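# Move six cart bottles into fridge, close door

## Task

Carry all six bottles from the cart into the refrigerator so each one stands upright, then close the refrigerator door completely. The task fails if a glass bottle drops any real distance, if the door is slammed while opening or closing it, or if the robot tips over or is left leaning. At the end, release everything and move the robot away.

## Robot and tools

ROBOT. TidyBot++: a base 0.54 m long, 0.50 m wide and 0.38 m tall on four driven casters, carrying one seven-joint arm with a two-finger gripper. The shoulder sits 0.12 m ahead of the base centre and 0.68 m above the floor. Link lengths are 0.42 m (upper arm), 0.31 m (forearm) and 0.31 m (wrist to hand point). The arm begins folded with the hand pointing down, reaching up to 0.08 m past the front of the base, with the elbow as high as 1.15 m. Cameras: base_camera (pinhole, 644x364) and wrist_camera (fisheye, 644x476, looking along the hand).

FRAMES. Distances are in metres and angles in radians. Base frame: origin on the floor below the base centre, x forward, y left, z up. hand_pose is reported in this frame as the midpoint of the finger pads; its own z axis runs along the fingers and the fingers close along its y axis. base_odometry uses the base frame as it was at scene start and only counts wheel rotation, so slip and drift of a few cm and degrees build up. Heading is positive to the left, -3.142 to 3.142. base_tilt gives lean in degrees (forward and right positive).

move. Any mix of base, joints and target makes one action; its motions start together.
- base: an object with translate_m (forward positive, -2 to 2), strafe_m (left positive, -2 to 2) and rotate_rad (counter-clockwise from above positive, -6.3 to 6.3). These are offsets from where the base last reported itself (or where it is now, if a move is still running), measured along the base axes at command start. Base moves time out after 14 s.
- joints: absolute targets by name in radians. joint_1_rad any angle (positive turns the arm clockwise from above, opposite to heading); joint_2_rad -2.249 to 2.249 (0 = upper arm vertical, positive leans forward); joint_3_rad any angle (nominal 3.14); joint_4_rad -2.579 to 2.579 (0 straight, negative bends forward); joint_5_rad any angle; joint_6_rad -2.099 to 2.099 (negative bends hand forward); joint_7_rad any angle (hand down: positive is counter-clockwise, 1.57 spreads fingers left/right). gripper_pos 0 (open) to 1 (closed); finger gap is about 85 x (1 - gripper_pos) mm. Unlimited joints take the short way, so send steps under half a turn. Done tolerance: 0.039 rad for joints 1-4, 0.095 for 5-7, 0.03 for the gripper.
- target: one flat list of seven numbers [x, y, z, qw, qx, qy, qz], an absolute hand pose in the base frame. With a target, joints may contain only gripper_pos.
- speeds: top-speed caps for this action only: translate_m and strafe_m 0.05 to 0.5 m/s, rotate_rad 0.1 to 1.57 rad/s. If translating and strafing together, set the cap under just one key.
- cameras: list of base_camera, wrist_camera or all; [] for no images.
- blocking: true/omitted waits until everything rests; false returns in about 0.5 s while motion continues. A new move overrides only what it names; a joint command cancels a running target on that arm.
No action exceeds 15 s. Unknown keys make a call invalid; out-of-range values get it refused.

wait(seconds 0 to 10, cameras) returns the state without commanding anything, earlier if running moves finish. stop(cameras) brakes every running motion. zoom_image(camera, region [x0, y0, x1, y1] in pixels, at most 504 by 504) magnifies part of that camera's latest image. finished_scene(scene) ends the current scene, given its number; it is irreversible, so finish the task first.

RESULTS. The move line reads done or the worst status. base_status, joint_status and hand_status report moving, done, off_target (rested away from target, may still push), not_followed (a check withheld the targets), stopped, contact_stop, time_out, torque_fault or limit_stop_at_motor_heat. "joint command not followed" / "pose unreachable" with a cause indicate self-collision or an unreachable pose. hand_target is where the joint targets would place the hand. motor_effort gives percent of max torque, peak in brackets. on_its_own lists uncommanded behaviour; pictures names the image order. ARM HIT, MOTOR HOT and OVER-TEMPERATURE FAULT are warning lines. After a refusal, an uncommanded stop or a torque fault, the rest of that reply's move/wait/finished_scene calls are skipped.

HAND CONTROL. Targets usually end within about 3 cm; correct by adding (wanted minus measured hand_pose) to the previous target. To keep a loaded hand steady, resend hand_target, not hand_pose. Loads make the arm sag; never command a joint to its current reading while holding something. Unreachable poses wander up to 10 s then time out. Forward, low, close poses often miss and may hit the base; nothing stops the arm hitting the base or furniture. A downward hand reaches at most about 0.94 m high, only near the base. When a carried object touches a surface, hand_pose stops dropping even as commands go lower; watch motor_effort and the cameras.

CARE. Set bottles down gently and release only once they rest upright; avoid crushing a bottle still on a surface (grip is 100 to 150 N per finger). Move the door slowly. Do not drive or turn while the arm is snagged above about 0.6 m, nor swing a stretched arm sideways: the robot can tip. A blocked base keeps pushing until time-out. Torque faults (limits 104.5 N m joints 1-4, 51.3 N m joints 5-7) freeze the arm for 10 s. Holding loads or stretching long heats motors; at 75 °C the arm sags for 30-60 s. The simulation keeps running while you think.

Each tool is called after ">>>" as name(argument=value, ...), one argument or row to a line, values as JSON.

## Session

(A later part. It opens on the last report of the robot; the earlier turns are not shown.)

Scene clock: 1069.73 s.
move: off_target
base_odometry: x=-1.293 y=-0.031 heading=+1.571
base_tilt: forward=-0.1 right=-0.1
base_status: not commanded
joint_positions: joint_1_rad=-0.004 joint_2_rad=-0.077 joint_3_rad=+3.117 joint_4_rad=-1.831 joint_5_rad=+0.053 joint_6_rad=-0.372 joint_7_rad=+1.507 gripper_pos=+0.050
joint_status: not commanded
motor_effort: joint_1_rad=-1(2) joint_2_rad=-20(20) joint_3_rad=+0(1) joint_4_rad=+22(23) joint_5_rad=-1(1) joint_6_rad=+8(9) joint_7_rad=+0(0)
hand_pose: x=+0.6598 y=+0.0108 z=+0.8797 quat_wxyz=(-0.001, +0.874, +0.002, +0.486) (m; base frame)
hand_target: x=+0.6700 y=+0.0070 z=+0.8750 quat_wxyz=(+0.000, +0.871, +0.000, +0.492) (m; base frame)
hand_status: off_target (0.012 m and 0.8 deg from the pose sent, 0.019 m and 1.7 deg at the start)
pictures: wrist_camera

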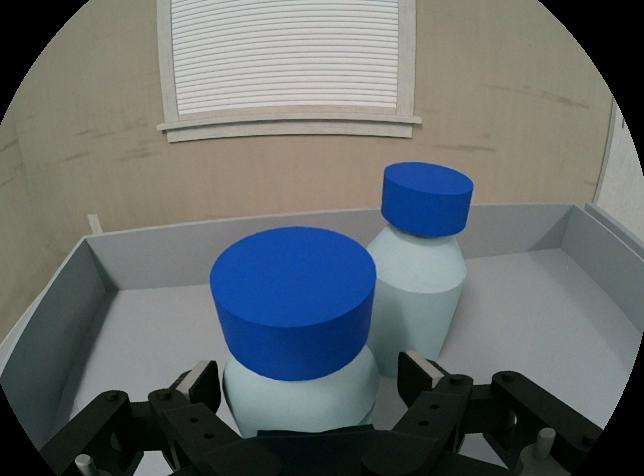

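>>> move(
  target=[0.672, 0.016, 0.871, 0, 0.8705, 0, 0.492],
  cameras=["wrist_camera"],
)

Scene clock: 1074.97 s.
move: off_target
base_odometry: x=-1.293 y=-0.031 heading=+1.571
base_tilt: forward=-0.1 right=-0.1
base_status: not commanded
joint_positions: joint_1_rad=-0.004 joint_2_rad=-0.073 joint_3_rad=+3.108 joint_4_rad=-1.831 joint_5_rad=+0.102 joint_6_rad=-0.362 joint_7_rad=+1.444 gripper_pos=+0.050
joint_status: not commanded
motor_effort: joint_1_rad=+0(1) joint_2_rad=-20(20) joint_3_rad=+0(1) joint_4_rad=+22(22) joint_5_rad=-1(1) joint_6_rad=+8(9) joint_7_rad=+0(0)
hand_pose: x=+0.6623 y=+0.0108 z=+0.8808 quat_wxyz=(+0.000, +0.872, -0.006, +0.490) (m; base frame)
hand_target: x=+0.6720 y=+0.0160 z=+0.8710 quat_wxyz=(+0.000, +0.871, +0.000, +0.492) (m; base frame)
hand_status: off_target (0.015 m and 0.7 deg from the pose sent, 0.016 m and 0.8 deg at the start)
pictures: wrist_camera

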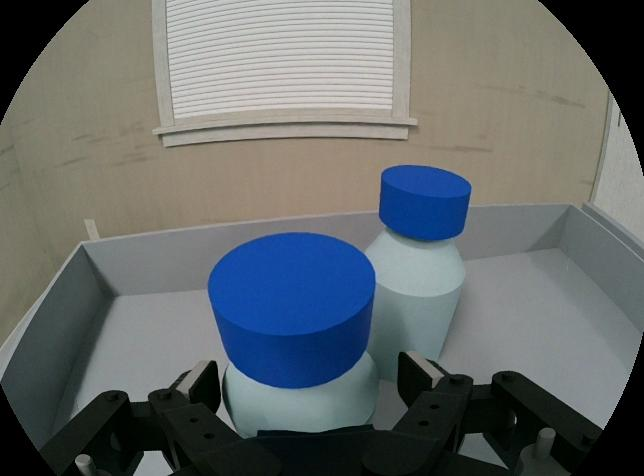

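>>> move(
  target=[0.670, 0.021, 0.868, 0, 0.8705, 0, 0.492],
  cameras=["wrist_camera"],
)

Scene clock: 1082.37 s.
move: off_target
base_odometry: x=-1.293 y=-0.031 heading=+1.571
base_tilt: forward=-0.1 right=-0.1
base_status: not commanded
joint_positions: joint_1_rad=-0.004 joint_2_rad=-0.073 joint_3_rad=+3.094 joint_4_rad=-1.835 joint_5_rad=+0.139 joint_6_rad=-0.355 joint_7_rad=+1.400 gripper_pos=+0.050
joint_status: not commanded
motor_effort: joint_1_rad=+0(1) joint_2_rad=-20(20) joint_3_rad=-1(1) joint_4_rad=+22(22) joint_5_rad=+0(1) joint_6_rad=+7(8) joint_7_rad=+0(1)
hand_pose: x=+0.6625 y=+0.0150 z=+0.8810 quat_wxyz=(+0.000, +0.871, -0.007, +0.492) (m; base frame)
hand_target: x=+0.6700 y=+0.0210 z=+0.8680 quat_wxyz=(+0.000, +0.871, +0.000, +0.492) (m; base frame)
hand_status: off_target (0.016 m and 0.8 deg from the pose sent, 0.018 m and 0.7 deg at the start)
pictures: wrist_camera

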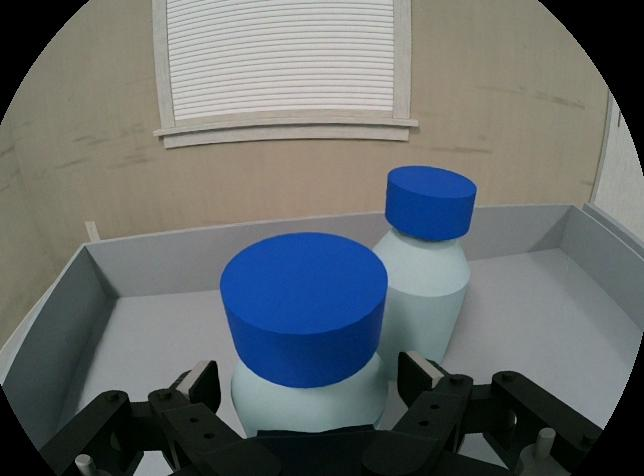

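>>> move(
  joints={"gripper_pos": 1},
  cameras=[],
)

>>> move(
  target=[0.650, 0.02, 1.01, 0, 0.866, 0, 0.5],
  cameras=["wrist_camera"],
)

Scene clock: 1088.20 s.
move: off_target
base_odometry: x=-1.293 y=-0.031 heading=+1.571
base_tilt: forward=-0.1 right=-0.1
base_status: not commanded
joint_positions: joint_1_rad=-0.004 joint_2_rad=-0.073 joint_3_rad=+3.094 joint_4_rad=-1.835 joint_5_rad=+0.139 joint_6_rad=-0.352 joint_7_rad=+1.400 gripper_pos=+0.256
joint_status: gripper_pos off_target (ended at +0.256, target +1.000)
motor_effort: joint_1_rad=-1(1) joint_2_rad=-18(20) joint_3_rad=-1(1) joint_4_rad=+21(22) joint_5_rad=-1(2) joint_6_rad=+7(9) joint_7_rad=-1(1)
hand_pose: x=+0.6630 y=+0.0151 z=+0.8817 quat_wxyz=(-0.001, +0.870, -0.006, +0.493) (m; base frame)
hand_target: x=+0.6700 y=+0.0210 z=+0.8680 quat_wxyz=(+0.000, +0.871, +0.000, +0.492) (m; base frame)
hand_status: not commanded
pictures: none
No camera images: "cameras" was empty.

Scene clock: 1089.97 s.
move: off_target
base_odometry: x=-1.293 y=-0.031 heading=+1.571
base_tilt: forward=-0.1 right=-0.1
base_status: not commanded
joint_positions: joint_1_rad=-0.007 joint_2_rad=-0.069 joint_3_rad=+3.094 joint_4_rad=-1.500 joint_5_rad=+0.130 joint_6_rad=-0.719 joint_7_rad=+1.427 gripper_pos=+0.256
joint_status: not commanded
motor_effort: joint_1_rad=+0(1) joint_2_rad=-25(28) joint_3_rad=+0(1) joint_4_rad=+27(29) joint_5_rad=+0(1) joint_6_rad=+12(13) joint_7_rad=+0(1)
hand_pose: x=+0.6614 y=+0.0053 z=+0.9769 quat_wxyz=(+0.015, +0.878, -0.016, +0.479) (m; base frame)
hand_target: x=+0.6500 y=+0.0200 z=+1.0100 quat_wxyz=(+0.000, +0.866, +0.000, +0.500) (m; base frame)
hand_status: off_target (0.038 m and 3.7 deg from the pose sent, 0.129 m and 1.2 deg at the start)
pictures: wrist_camera

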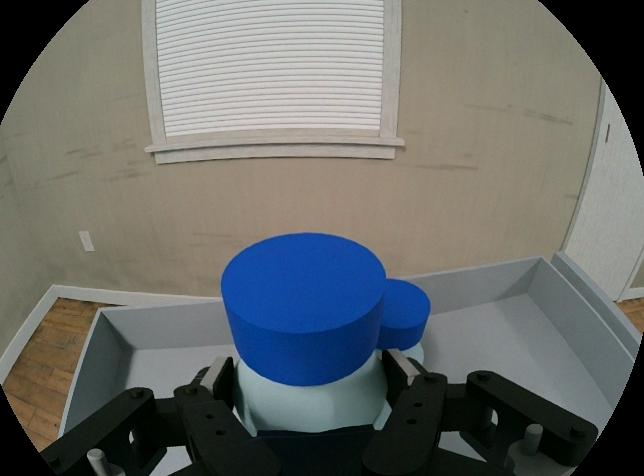

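>>> move(
  base={"translate_m": -0.818, "strafe_m": -0.506, "rotate_rad": 3.033},
  target=[0.60, 0, 1.085, 0, 0.866, 0, 0.5],
  cameras=["wrist_camera"],
)

>>> move(
  base={"translate_m": 0.3},
  speeds={"translate_m": 0.35},
  target=[0.61, 0.075, 1.085, 0, 0.866, 0, 0.5],
  cameras=["wrist_camera"],
)

Scene clock: 1107.33 s.
move: off_target
base_odometry: x=-0.786 y=-0.849 heading=-1.679
base_tilt: forward=-0.1 right=-0.1
base_status: done
joint_positions: joint_1_rad=-0.018 joint_2_rad=-0.121 joint_3_rad=+3.150 joint_4_rad=-1.288 joint_5_rad=+0.045 joint_6_rad=-0.983 joint_7_rad=+1.520 gripper_pos=+0.256
joint_status: not commanded
motor_effort: joint_1_rad=+0(3) joint_2_rad=-22(31) joint_3_rad=+0(3) joint_4_rad=+26(28) joint_5_rad=-1(2) joint_6_rad=+11(13) joint_7_rad=+0(1)
hand_pose: x=+0.6178 y=-0.0056 z=+1.0529 quat_wxyz=(+0.008, +0.879, -0.016, +0.476) (m; base frame)
hand_target: x=+0.6000 y=+0.0000 z=+1.0850 quat_wxyz=(+0.000, +0.866, +0.000, +0.500) (m; base frame)
hand_status: off_target (0.037 m and 3.7 deg from the pose sent, 0.124 m and 3.7 deg at the start)
pictures: wrist_camera

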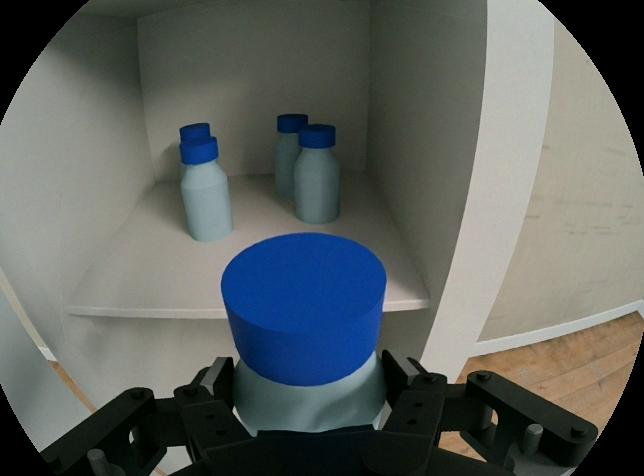

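Scene clock: 1109.27 s.
move: off_target
base_odometry: x=-0.819 y=-1.147 heading=-1.678
base_tilt: forward=-0.1 right=-0.1
base_status: done
joint_positions: joint_1_rad=-0.057 joint_2_rad=-0.095 joint_3_rad=+2.949 joint_4_rad=-1.246 joint_5_rad=+0.197 joint_6_rad=-1.010 joint_7_rad=+1.331 gripper_pos=+0.256
joint_status: not commanded
motor_effort: joint_1_rad=+0(2) joint_2_rad=-22(26) joint_3_rad=+0(2) joint_4_rad=+26(27) joint_5_rad=+1(2) joint_6_rad=+10(13) joint_7_rad=+0(0)
hand_pose: x=+0.6164 y=+0.0819 z=+1.0598 quat_wxyz=(-0.010, +0.877, +0.016, +0.479) (m; base frame)
hand_target: x=+0.6100 y=+0.0750 z=+1.0850 quat_wxyz=(+0.000, +0.866, +0.000, +0.500) (m; base frame)
hand_status: off_target (0.027 m and 3.4 deg from the pose sent, 0.087 m and 3.7 deg at the start)
pictures: wrist_camera

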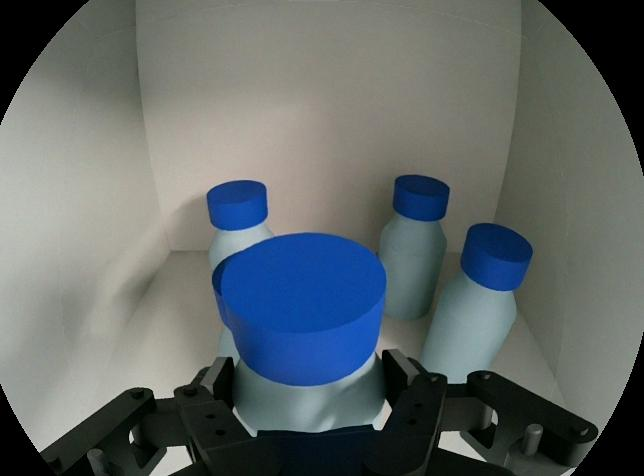

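>>> move(
  target=[0.61, 0.070, 1.05, 0.008, 0.852, -0.008, 0.523],
  cameras=["wrist_camera"],
)

>>> move(
  target=[0.612, 0.070, 1.038, 0.008, 0.848, -0.008, 0.530],
  cameras=["wrist_camera"],
)

Scene clock: 1117.63 s.
move: off_target
base_odometry: x=-0.819 y=-1.147 heading=-1.678
base_tilt: forward=-0.1 right=-0.1
base_status: not commanded
joint_positions: joint_1_rad=+0.012 joint_2_rad=-0.137 joint_3_rad=+2.895 joint_4_rad=-1.426 joint_5_rad=+0.226 joint_6_rad=-0.885 joint_7_rad=+1.270 gripper_pos=+0.256
joint_status: not commanded
motor_effort: joint_1_rad=+0(1) joint_2_rad=-20(22) joint_3_rad=+0(1) joint_4_rad=+25(27) joint_5_rad=+1(2) joint_6_rad=+10(12) joint_7_rad=+0(1)
hand_pose: x=+0.6127 y=+0.0746 z=+1.0142 quat_wxyz=(+0.000, +0.879, +0.001, +0.476) (m; base frame)
hand_target: x=+0.6100 y=+0.0700 z=+1.0500 quat_wxyz=(+0.008, +0.852, -0.008, +0.523) (m; base frame)
hand_status: off_target (0.036 m and 6.3 deg from the pose sent, 0.017 m and 6.7 deg at the start)
pictures: wrist_camera

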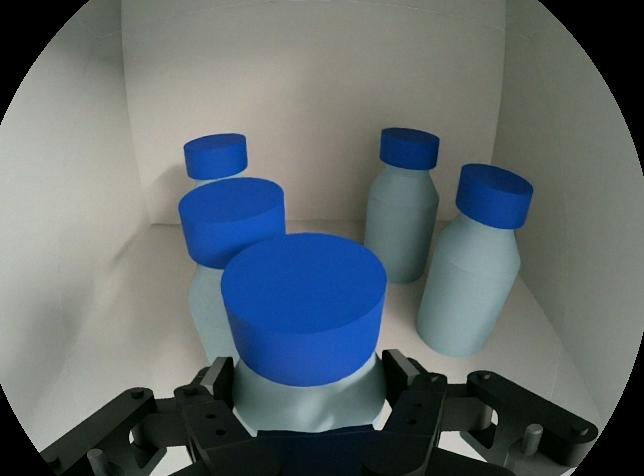

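Scene clock: 1118.43 s.
move: off_target
base_odometry: x=-0.819 y=-1.147 heading=-1.678
base_tilt: forward=-0.1 right=-0.1
base_status: not commanded
joint_positions: joint_1_rad=+0.038 joint_2_rad=-0.161 joint_3_rad=+2.878 joint_4_rad=-1.482 joint_5_rad=+0.233 joint_6_rad=-0.812 joint_7_rad=+1.253 gripper_pos=+0.256
joint_status: not commanded
motor_effort: joint_1_rad=-1(1) joint_2_rad=-17(20) joint_3_rad=+0(1) joint_4_rad=+24(25) joint_5_rad=+1(2) joint_6_rad=+11(11) joint_7_rad=+0(0)
hand_pose: x=+0.6126 y=+0.0741 z=+1.0131 quat_wxyz=(-0.002, +0.869, -0.002, +0.494) (m; base frame)
hand_target: x=+0.6120 y=+0.0700 z=+1.0380 quat_wxyz=(+0.008, +0.848, -0.008, +0.530) (m; base frame)
hand_status: off_target (0.025 m and 5.0 deg from the pose sent, 0.024 m and 7.2 deg at the start)
pictures: wrist_camera

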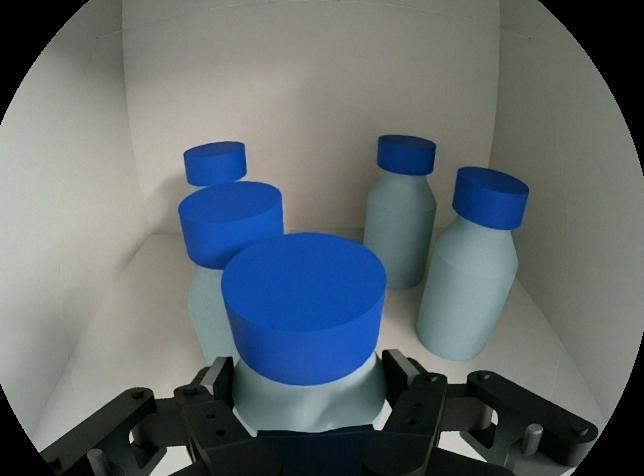

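>>> move(
  target=[0.612, 0.070, 1.028, 0.008, 0.848, -0.008, 0.530],
  cameras=[],
)

Scene clock: 1132.07 s.
move: off_target
base_odometry: x=-0.819 y=-1.147 heading=-1.678
base_tilt: forward=-0.1 right=-0.1
base_status: not commanded
joint_positions: joint_1_rad=+0.053 joint_2_rad=-0.175 joint_3_rad=+2.869 joint_4_rad=-1.512 joint_5_rad=+0.235 joint_6_rad=-0.774 joint_7_rad=+1.244 gripper_pos=+0.256
joint_status: not commanded
motor_effort: joint_1_rad=+0(1) joint_2_rad=-15(17) joint_3_rad=+1(1) joint_4_rad=+23(24) joint_5_rad=+1(2) joint_6_rad=+9(10) joint_7_rad=+0(0)
hand_pose: x=+0.6118 y=+0.0738 z=+1.0130 quat_wxyz=(-0.002, +0.864, -0.004, +0.504) (m; base frame)
hand_target: x=+0.6120 y=+0.0700 z=+1.0280 quat_wxyz=(+0.008, +0.848, -0.008, +0.530) (m; base frame)
hand_status: off_target (0.015 m and 3.7 deg from the pose sent, 0.015 m and 5.0 deg at the start)
pictures: none
No camera images: "cameras" was empty.

Contact. Release.

>>> move(
  joints={"gripper_pos": 0.05},
  cameras=[],
)

>>> move(
  target=[0.55, 0.072, 1.065, 0, 0.862, 0, 0.507],
  cameras=["wrist_camera"],
)

Scene clock: 1139.57 s.
move: done
base_odometry: x=-0.819 y=-1.147 heading=-1.678
base_tilt: forward=-0.1 right=-0.1
base_status: not commanded
joint_positions: joint_1_rad=+0.053 joint_2_rad=-0.176 joint_3_rad=+2.869 joint_4_rad=-1.512 joint_5_rad=+0.240 joint_6_rad=-0.765 joint_7_rad=+1.244 gripper_pos=+0.050
joint_status: all done
motor_effort: joint_1_rad=-1(1) joint_2_rad=-16(17) joint_3_rad=+0(1) joint_4_rad=+21(24) joint_5_rad=+1(2) joint_6_rad=+7(9) joint_7_rad=+0(1)
hand_pose: x=+0.6130 y=+0.0736 z=+1.0156 quat_wxyz=(-0.001, +0.861, -0.002, +0.508) (m; base frame)
hand_target: x=+0.6120 y=+0.0700 z=+1.0280 quat_wxyz=(+0.008, +0.848, -0.008, +0.530) (m; base frame)
hand_status: not commanded
pictures: none
No camera images: "cameras" was empty.

Scene clock: 1140.80 s.
move: off_target
base_odometry: x=-0.819 y=-1.147 heading=-1.678
base_tilt: forward=-0.1 right=-0.1
base_status: not commanded
joint_positions: joint_1_rad=+0.054 joint_2_rad=-0.275 joint_3_rad=+2.869 joint_4_rad=-1.413 joint_5_rad=+0.201 joint_6_rad=-0.922 joint_7_rad=+1.284 gripper_pos=+0.050
joint_status: not commanded
motor_effort: joint_1_rad=+0(1) joint_2_rad=-11(17) joint_3_rad=+1(2) joint_4_rad=+21(23) joint_5_rad=+1(1) joint_6_rad=+8(9) joint_7_rad=+0(0)
hand_pose: x=+0.5580 y=+0.0734 z=+1.0738 quat_wxyz=(+0.002, +0.852, -0.003, +0.524) (m; base frame)
hand_target: x=+0.5500 y=+0.0720 z=+1.0650 quat_wxyz=(+0.000, +0.862, +0.000, +0.507) (m; base frame)
hand_status: off_target (0.012 m and 2.3 deg from the pose sent, 0.080 m and 0.3 deg at the start)
pictures: wrist_camera

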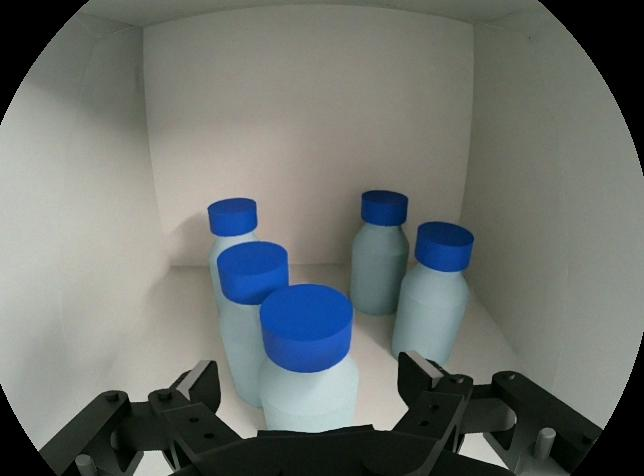

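>>> move(
  base={"translate_m": -0.3},
  target=[0.60, 0, 1.08, 0, 0.8705, 0, 0.492],
  cameras=[],
)

>>> move(
  base={"translate_m": -0.659, "strafe_m": -0.532, "rotate_rad": -3.035},
  cameras=[],
)

>>> move(
  base={"translate_m": 0.106},
  target=[0.65, 0.0, 0.985, 0, 0.8705, 0, 0.492],
  cameras=["wrist_camera"],
)

Scene clock: 1155.63 s.
move: off_target
base_odometry: x=-0.786 y=-0.849 heading=-1.677
base_tilt: forward=-0.2 right=-0.1
base_status: done
joint_positions: joint_1_rad=-0.001 joint_2_rad=-0.176 joint_3_rad=+3.141 joint_4_rad=-1.264 joint_5_rad=+0.059 joint_6_rad=-0.975 joint_7_rad=+1.520 gripper_pos=+0.050
joint_status: not commanded
motor_effort: joint_1_rad=+0(2) joint_2_rad=-14(17) joint_3_rad=+0(2) joint_4_rad=+20(21) joint_5_rad=-1(1) joint_6_rad=+8(9) joint_7_rad=+0(0)
hand_pose: x=+0.5981 y=-0.0133 z=+1.0952 quat_wxyz=(+0.016, +0.857, -0.020, +0.514) (m; base frame)
hand_target: x=+0.6000 y=+0.0000 z=+1.0800 quat_wxyz=(+0.000, +0.871, +0.000, +0.492) (m; base frame)
hand_status: off_target (0.020 m and 4.1 deg from the pose sent, 0.085 m and 4.2 deg at the start)
pictures: none
No camera images: "cameras" was empty.

Scene clock: 1159.53 s.
move: done
base_odometry: x=-1.245 y=-0.137 heading=+1.571
base_tilt: forward=-0.1 right=-0.1
base_status: done
joint_positions: joint_1_rad=-0.012 joint_2_rad=-0.161 joint_3_rad=+3.152 joint_4_rad=-1.264 joint_5_rad=+0.051 joint_6_rad=-0.975 joint_7_rad=+1.520 gripper_pos=+0.050
joint_status: not commanded
motor_effort: joint_1_rad=+0(2) joint_2_rad=-16(20) joint_3_rad=+0(2) joint_4_rad=+20(21) joint_5_rad=-1(2) joint_6_rad=+8(9) joint_7_rad=+0(1)
hand_pose: x=+0.6045 y=-0.0116 z=+1.0879 quat_wxyz=(+0.011, +0.861, -0.020, +0.507) (m; base frame)
hand_target: x=+0.6000 y=+0.0000 z=+1.0800 quat_wxyz=(+0.000, +0.871, +0.000, +0.492) (m; base frame)
hand_status: not commanded
pictures: none
No camera images: "cameras" was empty.

Scene clock: 1161.17 s.
move: off_target
base_odometry: x=-1.245 y=-0.031 heading=+1.570
base_tilt: forward=-0.1 right=-0.1
base_status: done
joint_positions: joint_1_rad=-0.012 joint_2_rad=-0.113 joint_3_rad=+3.152 joint_4_rad=-1.519 joint_5_rad=+0.051 joint_6_rad=-0.733 joint_7_rad=+1.522 gripper_pos=+0.050
joint_status: not commanded
motor_effort: joint_1_rad=+0(1) joint_2_rad=-19(23) joint_3_rad=-1(1) joint_4_rad=+22(23) joint_5_rad=-1(1) joint_6_rad=+8(9) joint_7_rad=+0(1)
hand_pose: x=+0.6440 y=-0.0087 z=+0.9845 quat_wxyz=(+0.011, +0.877, -0.012, +0.481) (m; base frame)
hand_target: x=+0.6500 y=+0.0000 z=+0.9850 quat_wxyz=(+0.000, +0.871, +0.000, +0.492) (m; base frame)
hand_status: off_target (0.011 m and 2.4 deg from the pose sent, 0.113 m and 3.3 deg at the start)
pictures: wrist_camera

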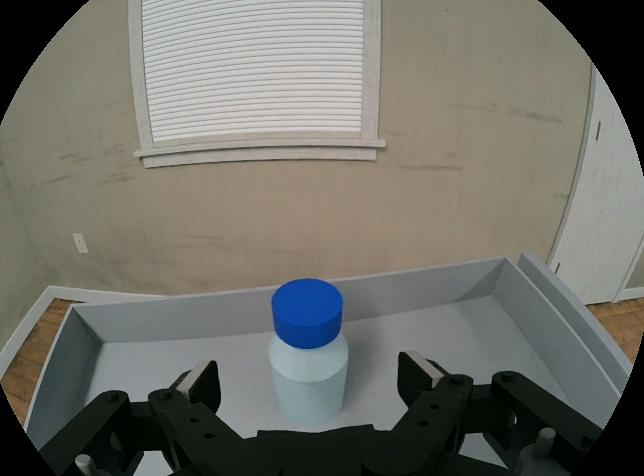

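>>> move(
  target=[0.757, 0.0, 0.872, 0, 0.8705, 0, 0.492],
  cameras=["wrist_camera"],
)

Scene clock: 1174.93 s.
move: done
base_odometry: x=-1.245 y=-0.031 heading=+1.570
base_tilt: forward=-0.1 right=-0.1
base_status: not commanded
joint_positions: joint_1_rad=-0.010 joint_2_rad=+0.138 joint_3_rad=+3.153 joint_4_rad=-1.607 joint_5_rad=+0.039 joint_6_rad=-0.386 joint_7_rad=+1.537 gripper_pos=+0.050
joint_status: not commanded
motor_effort: joint_1_rad=-2(5) joint_2_rad=-28(32) joint_3_rad=-2(5) joint_4_rad=+22(23) joint_5_rad=-1(3) joint_6_rad=+8(9) joint_7_rad=+0(0)
hand_pose: x=+0.7503 y=-0.0039 z=+0.8789 quat_wxyz=(+0.008, +0.875, -0.003, +0.484) (m; base frame)
hand_target: x=+0.7570 y=+0.0000 z=+0.8720 quat_wxyz=(+0.000, +0.871, +0.000, +0.492) (m; base frame)
hand_status: done (0.010 m and 1.4 deg from the pose sent, 0.160 m and 2.4 deg at the start)
pictures: wrist_camera

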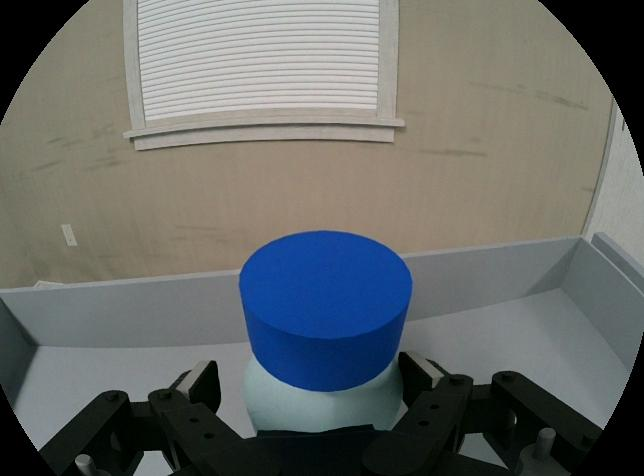

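>>> move(
  target=[0.757, -0.009, 0.872, 0, 0.8705, 0, 0.492],
  cameras=["wrist_camera"],
)

Scene clock: 1179.73 s.
move: off_target
base_odometry: x=-1.245 y=-0.031 heading=+1.570
base_tilt: forward=-0.1 right=-0.1
base_status: not commanded
joint_positions: joint_1_rad=+0.023 joint_2_rad=+0.138 joint_3_rad=+3.142 joint_4_rad=-1.607 joint_5_rad=-0.015 joint_6_rad=-0.377 joint_7_rad=+1.601 gripper_pos=+0.050
joint_status: not commanded
motor_effort: joint_1_rad=-1(2) joint_2_rad=-28(29) joint_3_rad=+0(2) joint_4_rad=+22(23) joint_5_rad=-1(1) joint_6_rad=+8(9) joint_7_rad=+0(0)
hand_pose: x=+0.7514 y=-0.0117 z=+0.8809 quat_wxyz=(+0.007, +0.873, -0.002, +0.488) (m; base frame)
hand_target: x=+0.7570 y=-0.0090 z=+0.8720 quat_wxyz=(+0.000, +0.871, +0.000, +0.492) (m; base frame)
hand_status: off_target (0.011 m and 1.0 deg from the pose sent, 0.011 m and 1.4 deg at the start)
pictures: wrist_camera

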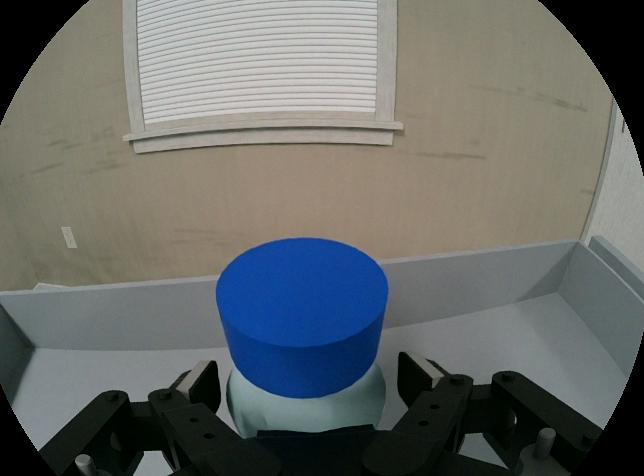

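>>> move(
  joints={"gripper_pos": 1},
  cameras=[],
)

>>> move(
  target=[0.72, 0, 1.01, 0, 0.866, 0, 0.5],
  cameras=["wrist_camera"],
)

Scene clock: 1193.00 s.
move: off_target
base_odometry: x=-1.245 y=-0.031 heading=+1.570
base_tilt: forward=-0.1 right=-0.1
base_status: not commanded
joint_positions: joint_1_rad=+0.023 joint_2_rad=+0.138 joint_3_rad=+3.142 joint_4_rad=-1.608 joint_5_rad=-0.016 joint_6_rad=-0.374 joint_7_rad=+1.601 gripper_pos=+0.254
joint_status: gripper_pos off_target (ended at +0.254, target +1.000)
motor_effort: joint_1_rad=+0(1) joint_2_rad=-27(29) joint_3_rad=-1(1) joint_4_rad=+22(23) joint_5_rad=-1(1) joint_6_rad=+8(9) joint_7_rad=+0(1)
hand_pose: x=+0.7519 y=-0.0115 z=+0.8817 quat_wxyz=(+0.007, +0.872, -0.002, +0.489) (m; base frame)
hand_target: x=+0.7570 y=-0.0090 z=+0.8720 quat_wxyz=(+0.000, +0.871, +0.000, +0.492) (m; base frame)
hand_status: not commanded
pictures: none
No camera images: "cameras" was empty.

Scene clock: 1194.73 s.
move: off_target
base_odometry: x=-1.245 y=-0.031 heading=+1.570
base_tilt: forward=-0.1 right=-0.1
base_status: not commanded
joint_positions: joint_1_rad=-0.005 joint_2_rad=+0.087 joint_3_rad=+3.147 joint_4_rad=-1.338 joint_5_rad=-0.016 joint_6_rad=-0.709 joint_7_rad=+1.601 gripper_pos=+0.254
joint_status: not commanded
motor_effort: joint_1_rad=-1(1) joint_2_rad=-32(36) joint_3_rad=+0(1) joint_4_rad=+27(29) joint_5_rad=-1(1) joint_6_rad=+11(12) joint_7_rad=+0(1)
hand_pose: x=+0.7300 y=+0.0047 z=+0.9804 quat_wxyz=(+0.000, +0.876, +0.011, +0.483) (m; base frame)
hand_target: x=+0.7200 y=+0.0000 z=+1.0100 quat_wxyz=(+0.000, +0.866, +0.000, +0.500) (m; base frame)
hand_status: off_target (0.032 m and 2.6 deg from the pose sent, 0.133 m and 1.7 deg at the start)
pictures: wrist_camera

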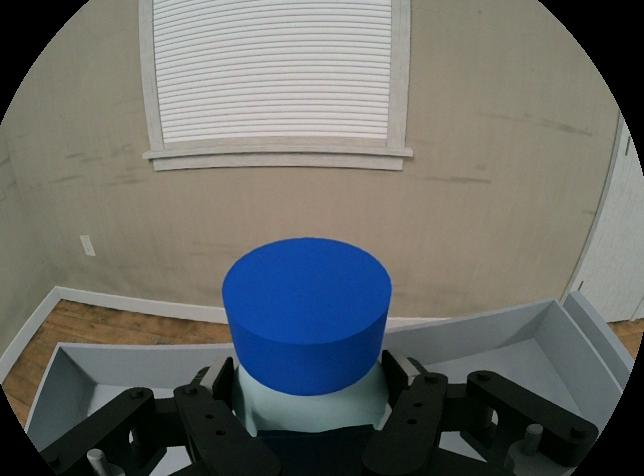

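>>> move(
  base={"translate_m": -0.818, "strafe_m": -0.458, "rotate_rad": 3.035},
  target=[0.60, 0, 1.085, 0, 0.866, 0, 0.5],
  cameras=[],
)

>>> move(
  base={"translate_m": 0.3},
  speeds={"translate_m": 0.35},
  target=[0.61, -0.075, 1.085, 0, 0.866, 0, 0.5],
  cameras=["wrist_camera"],
)

Scene clock: 1207.00 s.
move: off_target
base_odometry: x=-0.788 y=-0.849 heading=-1.678
base_tilt: forward=-0.1 right=-0.1
base_status: done
joint_positions: joint_1_rad=-0.018 joint_2_rad=-0.129 joint_3_rad=+3.154 joint_4_rad=-1.283 joint_5_rad=-0.016 joint_6_rad=-0.981 joint_7_rad=+1.601 gripper_pos=+0.254
joint_status: not commanded
motor_effort: joint_1_rad=-1(3) joint_2_rad=-21(37) joint_3_rad=+0(3) joint_4_rad=+25(29) joint_5_rad=-1(3) joint_6_rad=+12(12) joint_7_rad=+0(1)
hand_pose: x=+0.6155 y=+0.0076 z=+1.0598 quat_wxyz=(-0.002, +0.876, +0.015, +0.482) (m; base frame)
hand_target: x=+0.6000 y=+0.0000 z=+1.0850 quat_wxyz=(+0.000, +0.866, +0.000, +0.500) (m; base frame)
hand_status: off_target (0.031 m and 2.9 deg from the pose sent, 0.167 m and 2.6 deg at the start)
pictures: none
No camera images: "cameras" was empty.

Scene clock: 1208.93 s.
move: off_target
base_odometry: x=-0.820 y=-1.148 heading=-1.677
base_tilt: forward=-0.1 right=-0.1
base_status: done
joint_positions: joint_1_rad=+0.004 joint_2_rad=-0.115 joint_3_rad=+3.379 joint_4_rad=-1.258 joint_5_rad=-0.188 joint_6_rad=-1.007 joint_7_rad=+1.808 gripper_pos=+0.254
joint_status: not commanded
motor_effort: joint_1_rad=+0(3) joint_2_rad=-21(24) joint_3_rad=-1(3) joint_4_rad=+25(26) joint_5_rad=-3(4) joint_6_rad=+11(12) joint_7_rad=+0(1)
hand_pose: x=+0.6146 y=-0.0793 z=+1.0640 quat_wxyz=(+0.009, +0.875, -0.014, +0.484) (m; base frame)
hand_target: x=+0.6100 y=-0.0750 z=+1.0850 quat_wxyz=(+0.000, +0.866, +0.000, +0.500) (m; base frame)
hand_status: off_target (0.022 m and 2.9 deg from the pose sent, 0.087 m and 2.9 deg at the start)
pictures: wrist_camera

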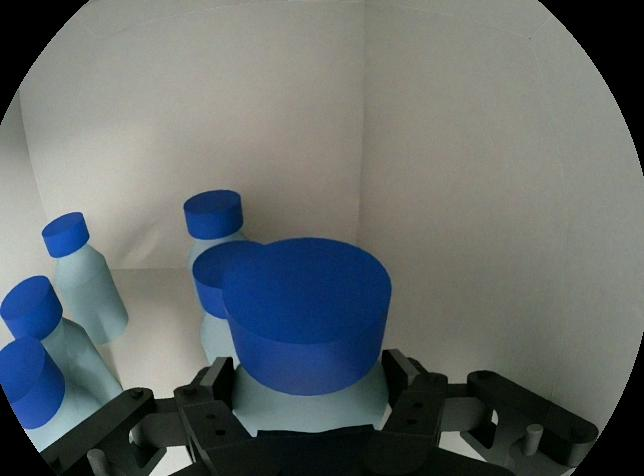

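>>> move(
  target=[0.61, -0.073, 1.045, -0.008, 0.852, 0.008, 0.523],
  cameras=[],
)

>>> move(
  target=[0.612, -0.073, 1.03, -0.008, 0.848, 0.008, 0.530],
  cameras=["wrist_camera"],
)

Scene clock: 1218.00 s.
move: off_target
base_odometry: x=-0.820 y=-1.148 heading=-1.677
base_tilt: forward=-0.1 right=-0.1
base_status: not commanded
joint_positions: joint_1_rad=-0.061 joint_2_rad=-0.160 joint_3_rad=+3.437 joint_4_rad=-1.459 joint_5_rad=-0.218 joint_6_rad=-0.869 joint_7_rad=+1.880 gripper_pos=+0.254
joint_status: not commanded
motor_effort: joint_1_rad=-1(1) joint_2_rad=-19(22) joint_3_rad=-2(2) joint_4_rad=+25(27) joint_5_rad=-3(4) joint_6_rad=+10(11) joint_7_rad=+0(1)
hand_pose: x=+0.6118 y=-0.0766 z=+1.0115 quat_wxyz=(+0.001, +0.878, +0.000, +0.479) (m; base frame)
hand_target: x=+0.6100 y=-0.0730 z=+1.0450 quat_wxyz=(-0.008, +0.852, +0.008, +0.523) (m; base frame)
hand_status: off_target (0.034 m and 6.1 deg from the pose sent, 0.021 m and 6.1 deg at the start)
pictures: none
No camera images: "cameras" was empty.

Scene clock: 1218.83 s.
move: off_target
base_odometry: x=-0.820 y=-1.148 heading=-1.677
base_tilt: forward=-0.1 right=-0.1
base_status: not commanded
joint_positions: joint_1_rad=-0.091 joint_2_rad=-0.189 joint_3_rad=+3.455 joint_4_rad=-1.522 joint_5_rad=-0.225 joint_6_rad=-0.785 joint_7_rad=+1.898 gripper_pos=+0.254
joint_status: not commanded
motor_effort: joint_1_rad=-1(1) joint_2_rad=-16(19) joint_3_rad=-1(2) joint_4_rad=+23(25) joint_5_rad=-3(4) joint_6_rad=+9(10) joint_7_rad=+0(0)
hand_pose: x=+0.6116 y=-0.0762 z=+1.0111 quat_wxyz=(+0.001, +0.866, +0.002, +0.500) (m; base frame)
hand_target: x=+0.6120 y=-0.0730 z=+1.0300 quat_wxyz=(-0.008, +0.848, +0.008, +0.530) (m; base frame)
hand_status: off_target (0.019 m and 4.3 deg from the pose sent, 0.019 m and 7.0 deg at the start)
pictures: wrist_camera

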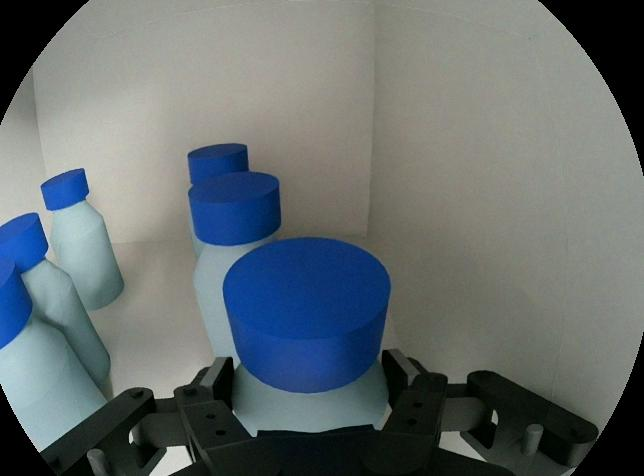

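>>> move(
  joints={"gripper_pos": 0.05},
  cameras=[],
)

>>> move(
  target=[0.55, -0.075, 1.065, 0, 0.862, 0, 0.507],
  cameras=["wrist_camera"],
)

>>> move(
  base={"translate_m": -0.5},
  target=[0.55, 0, 1.10, 0, 0.8, 0, 0.6],
)

Scene clock: 1226.53 s.
move: done
base_odometry: x=-0.820 y=-1.148 heading=-1.677
base_tilt: forward=-0.1 right=-0.1
base_status: not commanded
joint_positions: joint_1_rad=-0.091 joint_2_rad=-0.191 joint_3_rad=+3.455 joint_4_rad=-1.523 joint_5_rad=-0.229 joint_6_rad=-0.772 joint_7_rad=+1.898 gripper_pos=+0.050
joint_status: all done
motor_effort: joint_1_rad=+0(1) joint_2_rad=-15(17) joint_3_rad=-2(2) joint_4_rad=+22(24) joint_5_rad=-3(3) joint_6_rad=+7(10) joint_7_rad=+0(1)
hand_pose: x=+0.6130 y=-0.0766 z=+1.0156 quat_wxyz=(+0.001, +0.862, +0.001, +0.506) (m; base frame)
hand_target: x=+0.6120 y=-0.0730 z=+1.0300 quat_wxyz=(-0.008, +0.848, +0.008, +0.530) (m; base frame)
hand_status: not commanded
pictures: none
No camera images: "cameras" was empty.

Scene clock: 1227.53 s.
move: off_target
base_odometry: x=-0.820 y=-1.148 heading=-1.677
base_tilt: forward=-0.1 right=-0.1
base_status: not commanded
joint_positions: joint_1_rad=-0.091 joint_2_rad=-0.289 joint_3_rad=+3.449 joint_4_rad=-1.429 joint_5_rad=-0.192 joint_6_rad=-0.923 joint_7_rad=+1.861 gripper_pos=+0.050
joint_status: not commanded
motor_effort: joint_1_rad=+0(1) joint_2_rad=-10(17) joint_3_rad=-1(2) joint_4_rad=+20(23) joint_5_rad=-2(3) joint_6_rad=+8(8) joint_7_rad=+0(0)
hand_pose: x=+0.5595 y=-0.0751 z=+1.0716 quat_wxyz=(-0.005, +0.853, +0.004, +0.522) (m; base frame)
hand_target: x=+0.5500 y=-0.0750 z=+1.0650 quat_wxyz=(+0.000, +0.862, +0.000, +0.507) (m; base frame)
hand_status: off_target (0.012 m and 2.1 deg from the pose sent, 0.080 m and 0.2 deg at the start)
pictures: wrist_camera

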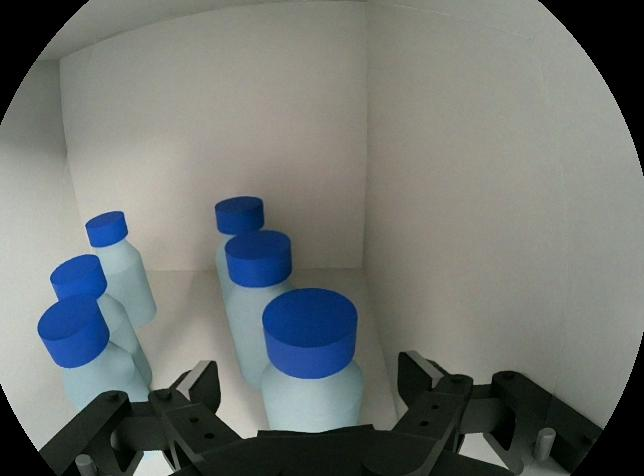

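Scene clock: 1230.07 s.
move: off_target
base_odometry: x=-0.767 y=-0.650 heading=-1.677
base_tilt: forward=-0.1 right=-0.1
base_status: done
joint_positions: joint_1_rad=-0.023 joint_2_rad=-0.386 joint_3_rad=+3.166 joint_4_rad=-1.559 joint_5_rad=-0.056 joint_6_rad=-0.706 joint_7_rad=+1.624 gripper_pos=+0.050
joint_status: not commanded
motor_effort: joint_1_rad=+0(1) joint_2_rad=-7(14) joint_3_rad=+0(3) joint_4_rad=+21(22) joint_5_rad=-1(3) joint_6_rad=+8(10) joint_7_rad=+0(0)
hand_pose: x=+0.5470 y=+0.0087 z=+1.0995 quat_wxyz=(-0.015, +0.807, +0.012, +0.590) (m; base frame)
hand_target: x=+0.5500 y=+0.0000 z=+1.1000 quat_wxyz=(+0.000, +0.800, +0.000, +0.600) (m; base frame)
hand_status: off_target (0.009 m and 2.6 deg from the pose sent, 0.081 m and 10.9 deg at the start)
pictures: base_camera, wrist_camera

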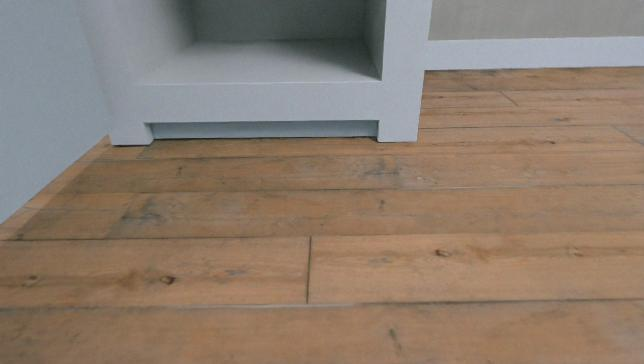

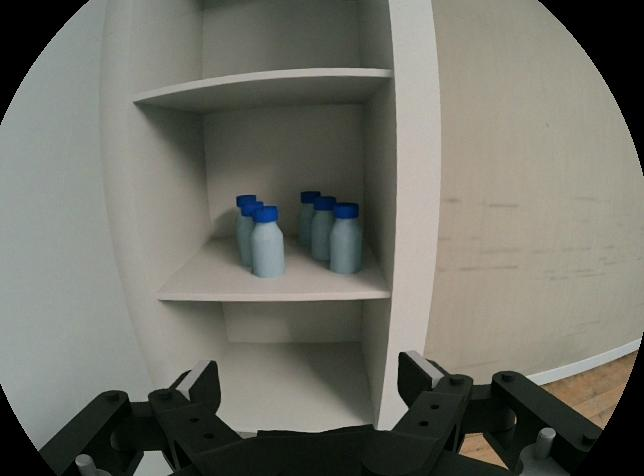

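>>> move(
  joints={"joint_1_rad": -0.7, "gripper_pos": 1},
)

Scene clock: 1252.97 s.
move: done
base_odometry: x=-0.767 y=-0.650 heading=-1.677
base_tilt: forward=-0.2 right=-0.1
base_status: not commanded
joint_positions: joint_1_rad=-0.685 joint_2_rad=-0.386 joint_3_rad=+3.163 joint_4_rad=-1.559 joint_5_rad=-0.054 joint_6_rad=-0.706 joint_7_rad=+1.624 gripper_pos=+0.999
joint_status: all done
motor_effort: joint_1_rad=+0(2) joint_2_rad=-7(8) joint_3_rad=+0(1) joint_4_rad=+21(22) joint_5_rad=-1(2) joint_6_rad=+8(10) joint_7_rad=+0(1)
hand_pose: x=+0.4504 y=+0.2711 z=+1.0996 quat_wxyz=(-0.206, +0.758, +0.275, +0.554) (m; base frame)
hand_target: x=+0.4505 y=+0.2755 z=+1.1000 quat_wxyz=(-0.204, +0.752, +0.272, +0.564) (m; base frame)
hand_status: not commanded
pictures: base_camera, wrist_camera

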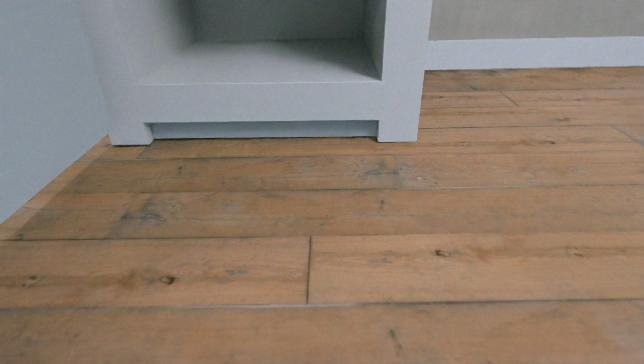

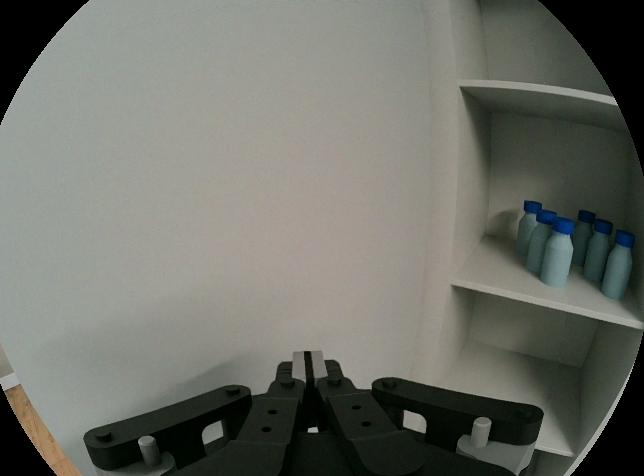

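>>> move(
  base={"translate_m": -0.45},
  target=[0.50, 0, 1.05, 0, 0.8, 0, 0.6],
  cameras=[],
)

>>> move(
  base={"translate_m": 0.05, "strafe_m": 1.03, "rotate_rad": -0.785},
)

Scene clock: 1321.40 s.
move: off_target
base_odometry: x=-0.719 y=-0.203 heading=-1.676
base_tilt: forward=-0.2 right=-0.1
base_status: done
joint_positions: joint_1_rad=-0.019 joint_2_rad=-0.531 joint_3_rad=+3.163 joint_4_rad=-1.782 joint_5_rad=-0.053 joint_6_rad=-0.636 joint_7_rad=+1.624 gripper_pos=+0.999
joint_status: not commanded
motor_effort: joint_1_rad=-1(1) joint_2_rad=-3(11) joint_3_rad=+0(1) joint_4_rad=+22(23) joint_5_rad=-2(2) joint_6_rad=+8(10) joint_7_rad=+0(1)
hand_pose: x=+0.5005 y=+0.0075 z=+1.0473 quat_wxyz=(-0.014, +0.809, +0.011, +0.587) (m; base frame)
hand_target: x=+0.5000 y=+0.0000 z=+1.0500 quat_wxyz=(+0.000, +0.800, +0.000, +0.600) (m; base frame)
hand_status: off_target (0.008 m and 2.7 deg from the pose sent, 0.280 m and 40.2 deg at the start)
pictures: none
No camera images: "cameras" was empty.

Scene clock: 1325.00 s.
move: done
base_odometry: x=+0.300 y=-0.361 heading=-2.461
base_tilt: forward=-0.2 right=-0.1
base_status: done
joint_positions: joint_1_rad=-0.014 joint_2_rad=-0.532 joint_3_rad=+3.160 joint_4_rad=-1.783 joint_5_rad=-0.052 joint_6_rad=-0.634 joint_7_rad=+1.624 gripper_pos=+0.999
joint_status: not commanded
motor_effort: joint_1_rad=+0(2) joint_2_rad=-3(5) joint_3_rad=+0(2) joint_4_rad=+22(22) joint_5_rad=-2(2) joint_6_rad=+9(10) joint_7_rad=+0(1)
hand_pose: x=+0.5003 y=+0.0069 z=+1.0472 quat_wxyz=(-0.012, +0.809, +0.010, +0.588) (m; base frame)
hand_target: x=+0.5000 y=+0.0000 z=+1.0500 quat_wxyz=(+0.000, +0.800, +0.000, +0.600) (m; base frame)
hand_status: not commanded
pictures: base_camera, wrist_camera

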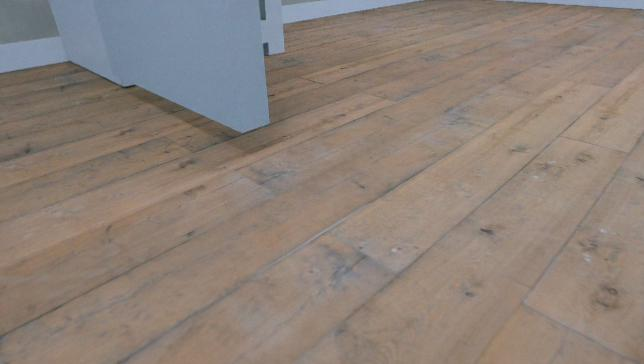

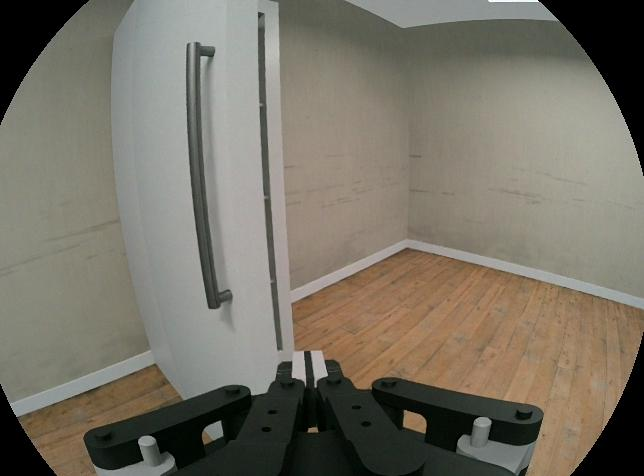

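>>> move(
  base={"translate_m": 0.295, "strafe_m": 0.296},
  target=[0.62, 0, 0.82, 0, 0.866, 0, 0.5],
)

Scene clock: 1361.27 s.
move: done
base_odometry: x=+0.257 y=-0.777 heading=-2.461
base_tilt: forward=-0.1 right=-0.1
base_status: done
joint_positions: joint_1_rad=-0.014 joint_2_rad=-0.146 joint_3_rad=+3.160 joint_4_rad=-2.089 joint_5_rad=-0.051 joint_6_rad=-0.167 joint_7_rad=+1.624 gripper_pos=+0.999
joint_status: not commanded
motor_effort: joint_1_rad=-1(1) joint_2_rad=-16(20) joint_3_rad=+0(2) joint_4_rad=+21(23) joint_5_rad=-1(2) joint_6_rad=+7(9) joint_7_rad=+0(1)
hand_pose: x=+0.6180 y=+0.0017 z=+0.8239 quat_wxyz=(-0.003, +0.870, +0.001, +0.493) (m; base frame)
hand_target: x=+0.6200 y=+0.0000 z=+0.8200 quat_wxyz=(+0.000, +0.866, +0.000, +0.500) (m; base frame)
hand_status: done (0.005 m and 1.0 deg from the pose sent, 0.257 m and 12.2 deg at the start)
pictures: base_camera, wrist_camera

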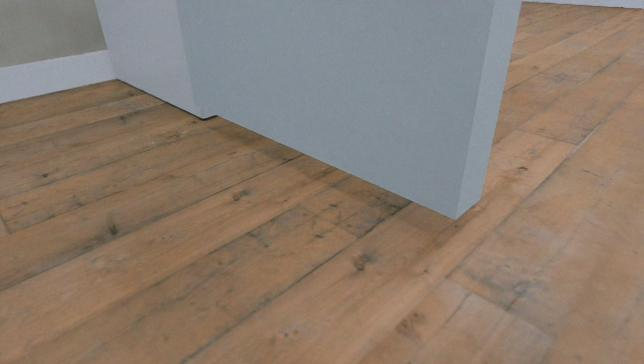

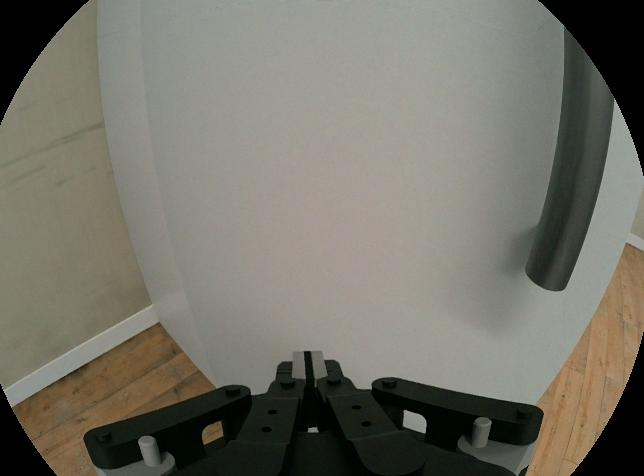

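>>> move(
  base={"translate_m": 0.163, "strafe_m": -0.159},
  speeds={"translate_m": 0.1},
)

Scene clock: 1378.73 s.
move: done
base_odometry: x=+0.030 y=-0.756 heading=-2.461
base_tilt: forward=-0.1 right=-0.1
base_status: done
joint_positions: joint_1_rad=-0.026 joint_2_rad=-0.148 joint_3_rad=+3.151 joint_4_rad=-2.099 joint_5_rad=-0.051 joint_6_rad=-0.163 joint_7_rad=+1.623 gripper_pos=+0.999
joint_status: not commanded
motor_effort: joint_1_rad=-1(6) joint_2_rad=-17(18) joint_3_rad=+0(7) joint_4_rad=+21(25) joint_5_rad=-1(1) joint_6_rad=+8(12) joint_7_rad=+0(0)
hand_pose: x=+0.6155 y=+0.0116 z=+0.8206 quat_wxyz=(-0.008, +0.871, +0.009, +0.492) (m; base frame)
hand_target: x=+0.6200 y=+0.0000 z=+0.8200 quat_wxyz=(+0.000, +0.866, +0.000, +0.500) (m; base frame)
hand_status: not commanded
pictures: base_camera, wrist_camera

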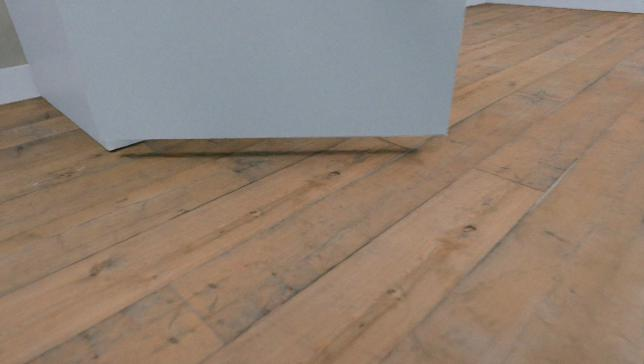

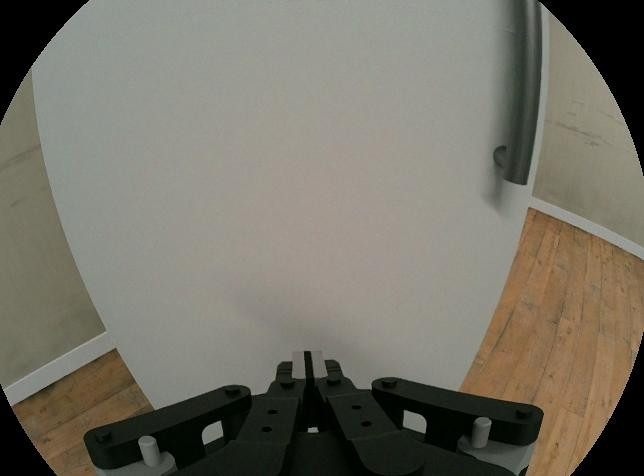

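>>> wait(
  seconds=0.5,
)

Scene clock: 1385.00 s.
base_odometry: x=+0.030 y=-0.756 heading=-2.461
base_tilt: forward=-0.1 right=-0.1
base_status: done
joint_positions: joint_1_rad=-0.026 joint_2_rad=-0.148 joint_3_rad=+3.151 joint_4_rad=-2.099 joint_5_rad=-0.051 joint_6_rad=-0.163 joint_7_rad=+1.623 gripper_pos=+0.999
joint_status: not commanded
motor_effort: joint_1_rad=+0(6) joint_2_rad=-16(18) joint_3_rad=+0(7) joint_4_rad=+21(25) joint_5_rad=-1(1) joint_6_rad=+8(12) joint_7_rad=+0(0)
hand_pose: x=+0.6155 y=+0.0116 z=+0.8206 quat_wxyz=(-0.008, +0.871, +0.009, +0.492) (m; base frame)
hand_target: x=+0.6200 y=+0.0000 z=+0.8200 quat_wxyz=(+0.000, +0.866, +0.000, +0.500) (m; base frame)
hand_status: not commanded
wait: 0.50 s; at rest from the start
pictures: base_camera, wrist_camera

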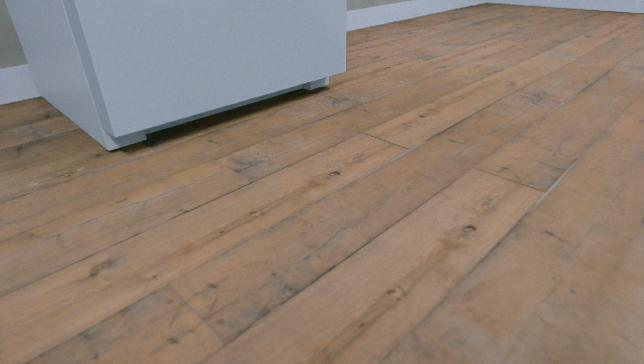

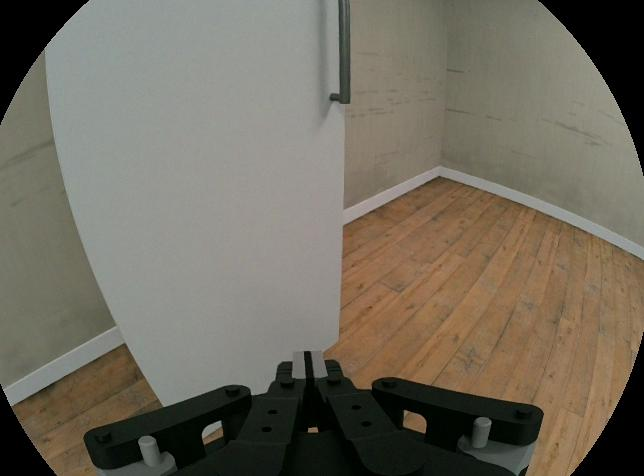

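>>> move(
  base={"translate_m": 0.664, "strafe_m": -0.427, "rotate_rad": 0.783},
)

Scene clock: 1400.17 s.
move: done
base_odometry: x=-0.754 y=-0.842 heading=-1.677
base_tilt: forward=-0.1 right=-0.1
base_status: done
joint_positions: joint_1_rad=-0.023 joint_2_rad=-0.148 joint_3_rad=+3.155 joint_4_rad=-2.099 joint_5_rad=-0.051 joint_6_rad=-0.162 joint_7_rad=+1.623 gripper_pos=+0.999
joint_status: not commanded
motor_effort: joint_1_rad=+0(2) joint_2_rad=-16(17) joint_3_rad=-1(2) joint_4_rad=+21(22) joint_5_rad=-1(1) joint_6_rad=+8(9) joint_7_rad=+0(0)
hand_pose: x=+0.6156 y=+0.0089 z=+0.8207 quat_wxyz=(-0.007, +0.871, +0.007, +0.492) (m; base frame)
hand_target: x=+0.6200 y=+0.0000 z=+0.8200 quat_wxyz=(+0.000, +0.866, +0.000, +0.500) (m; base frame)
hand_status: not commanded
pictures: base_camera, wrist_camera

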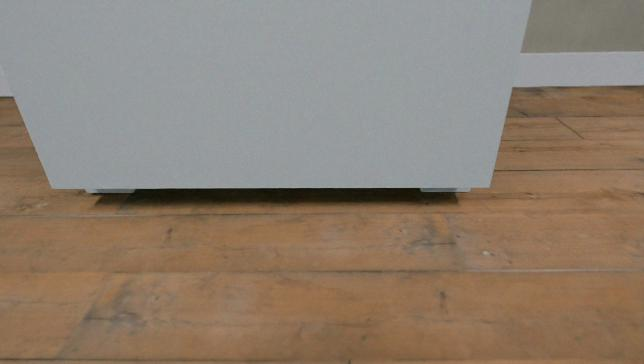

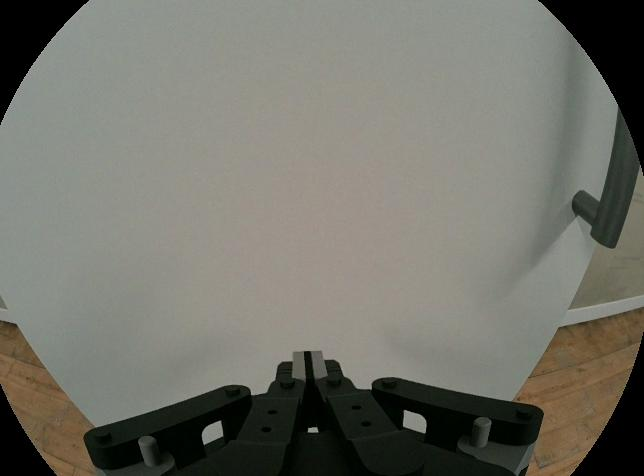

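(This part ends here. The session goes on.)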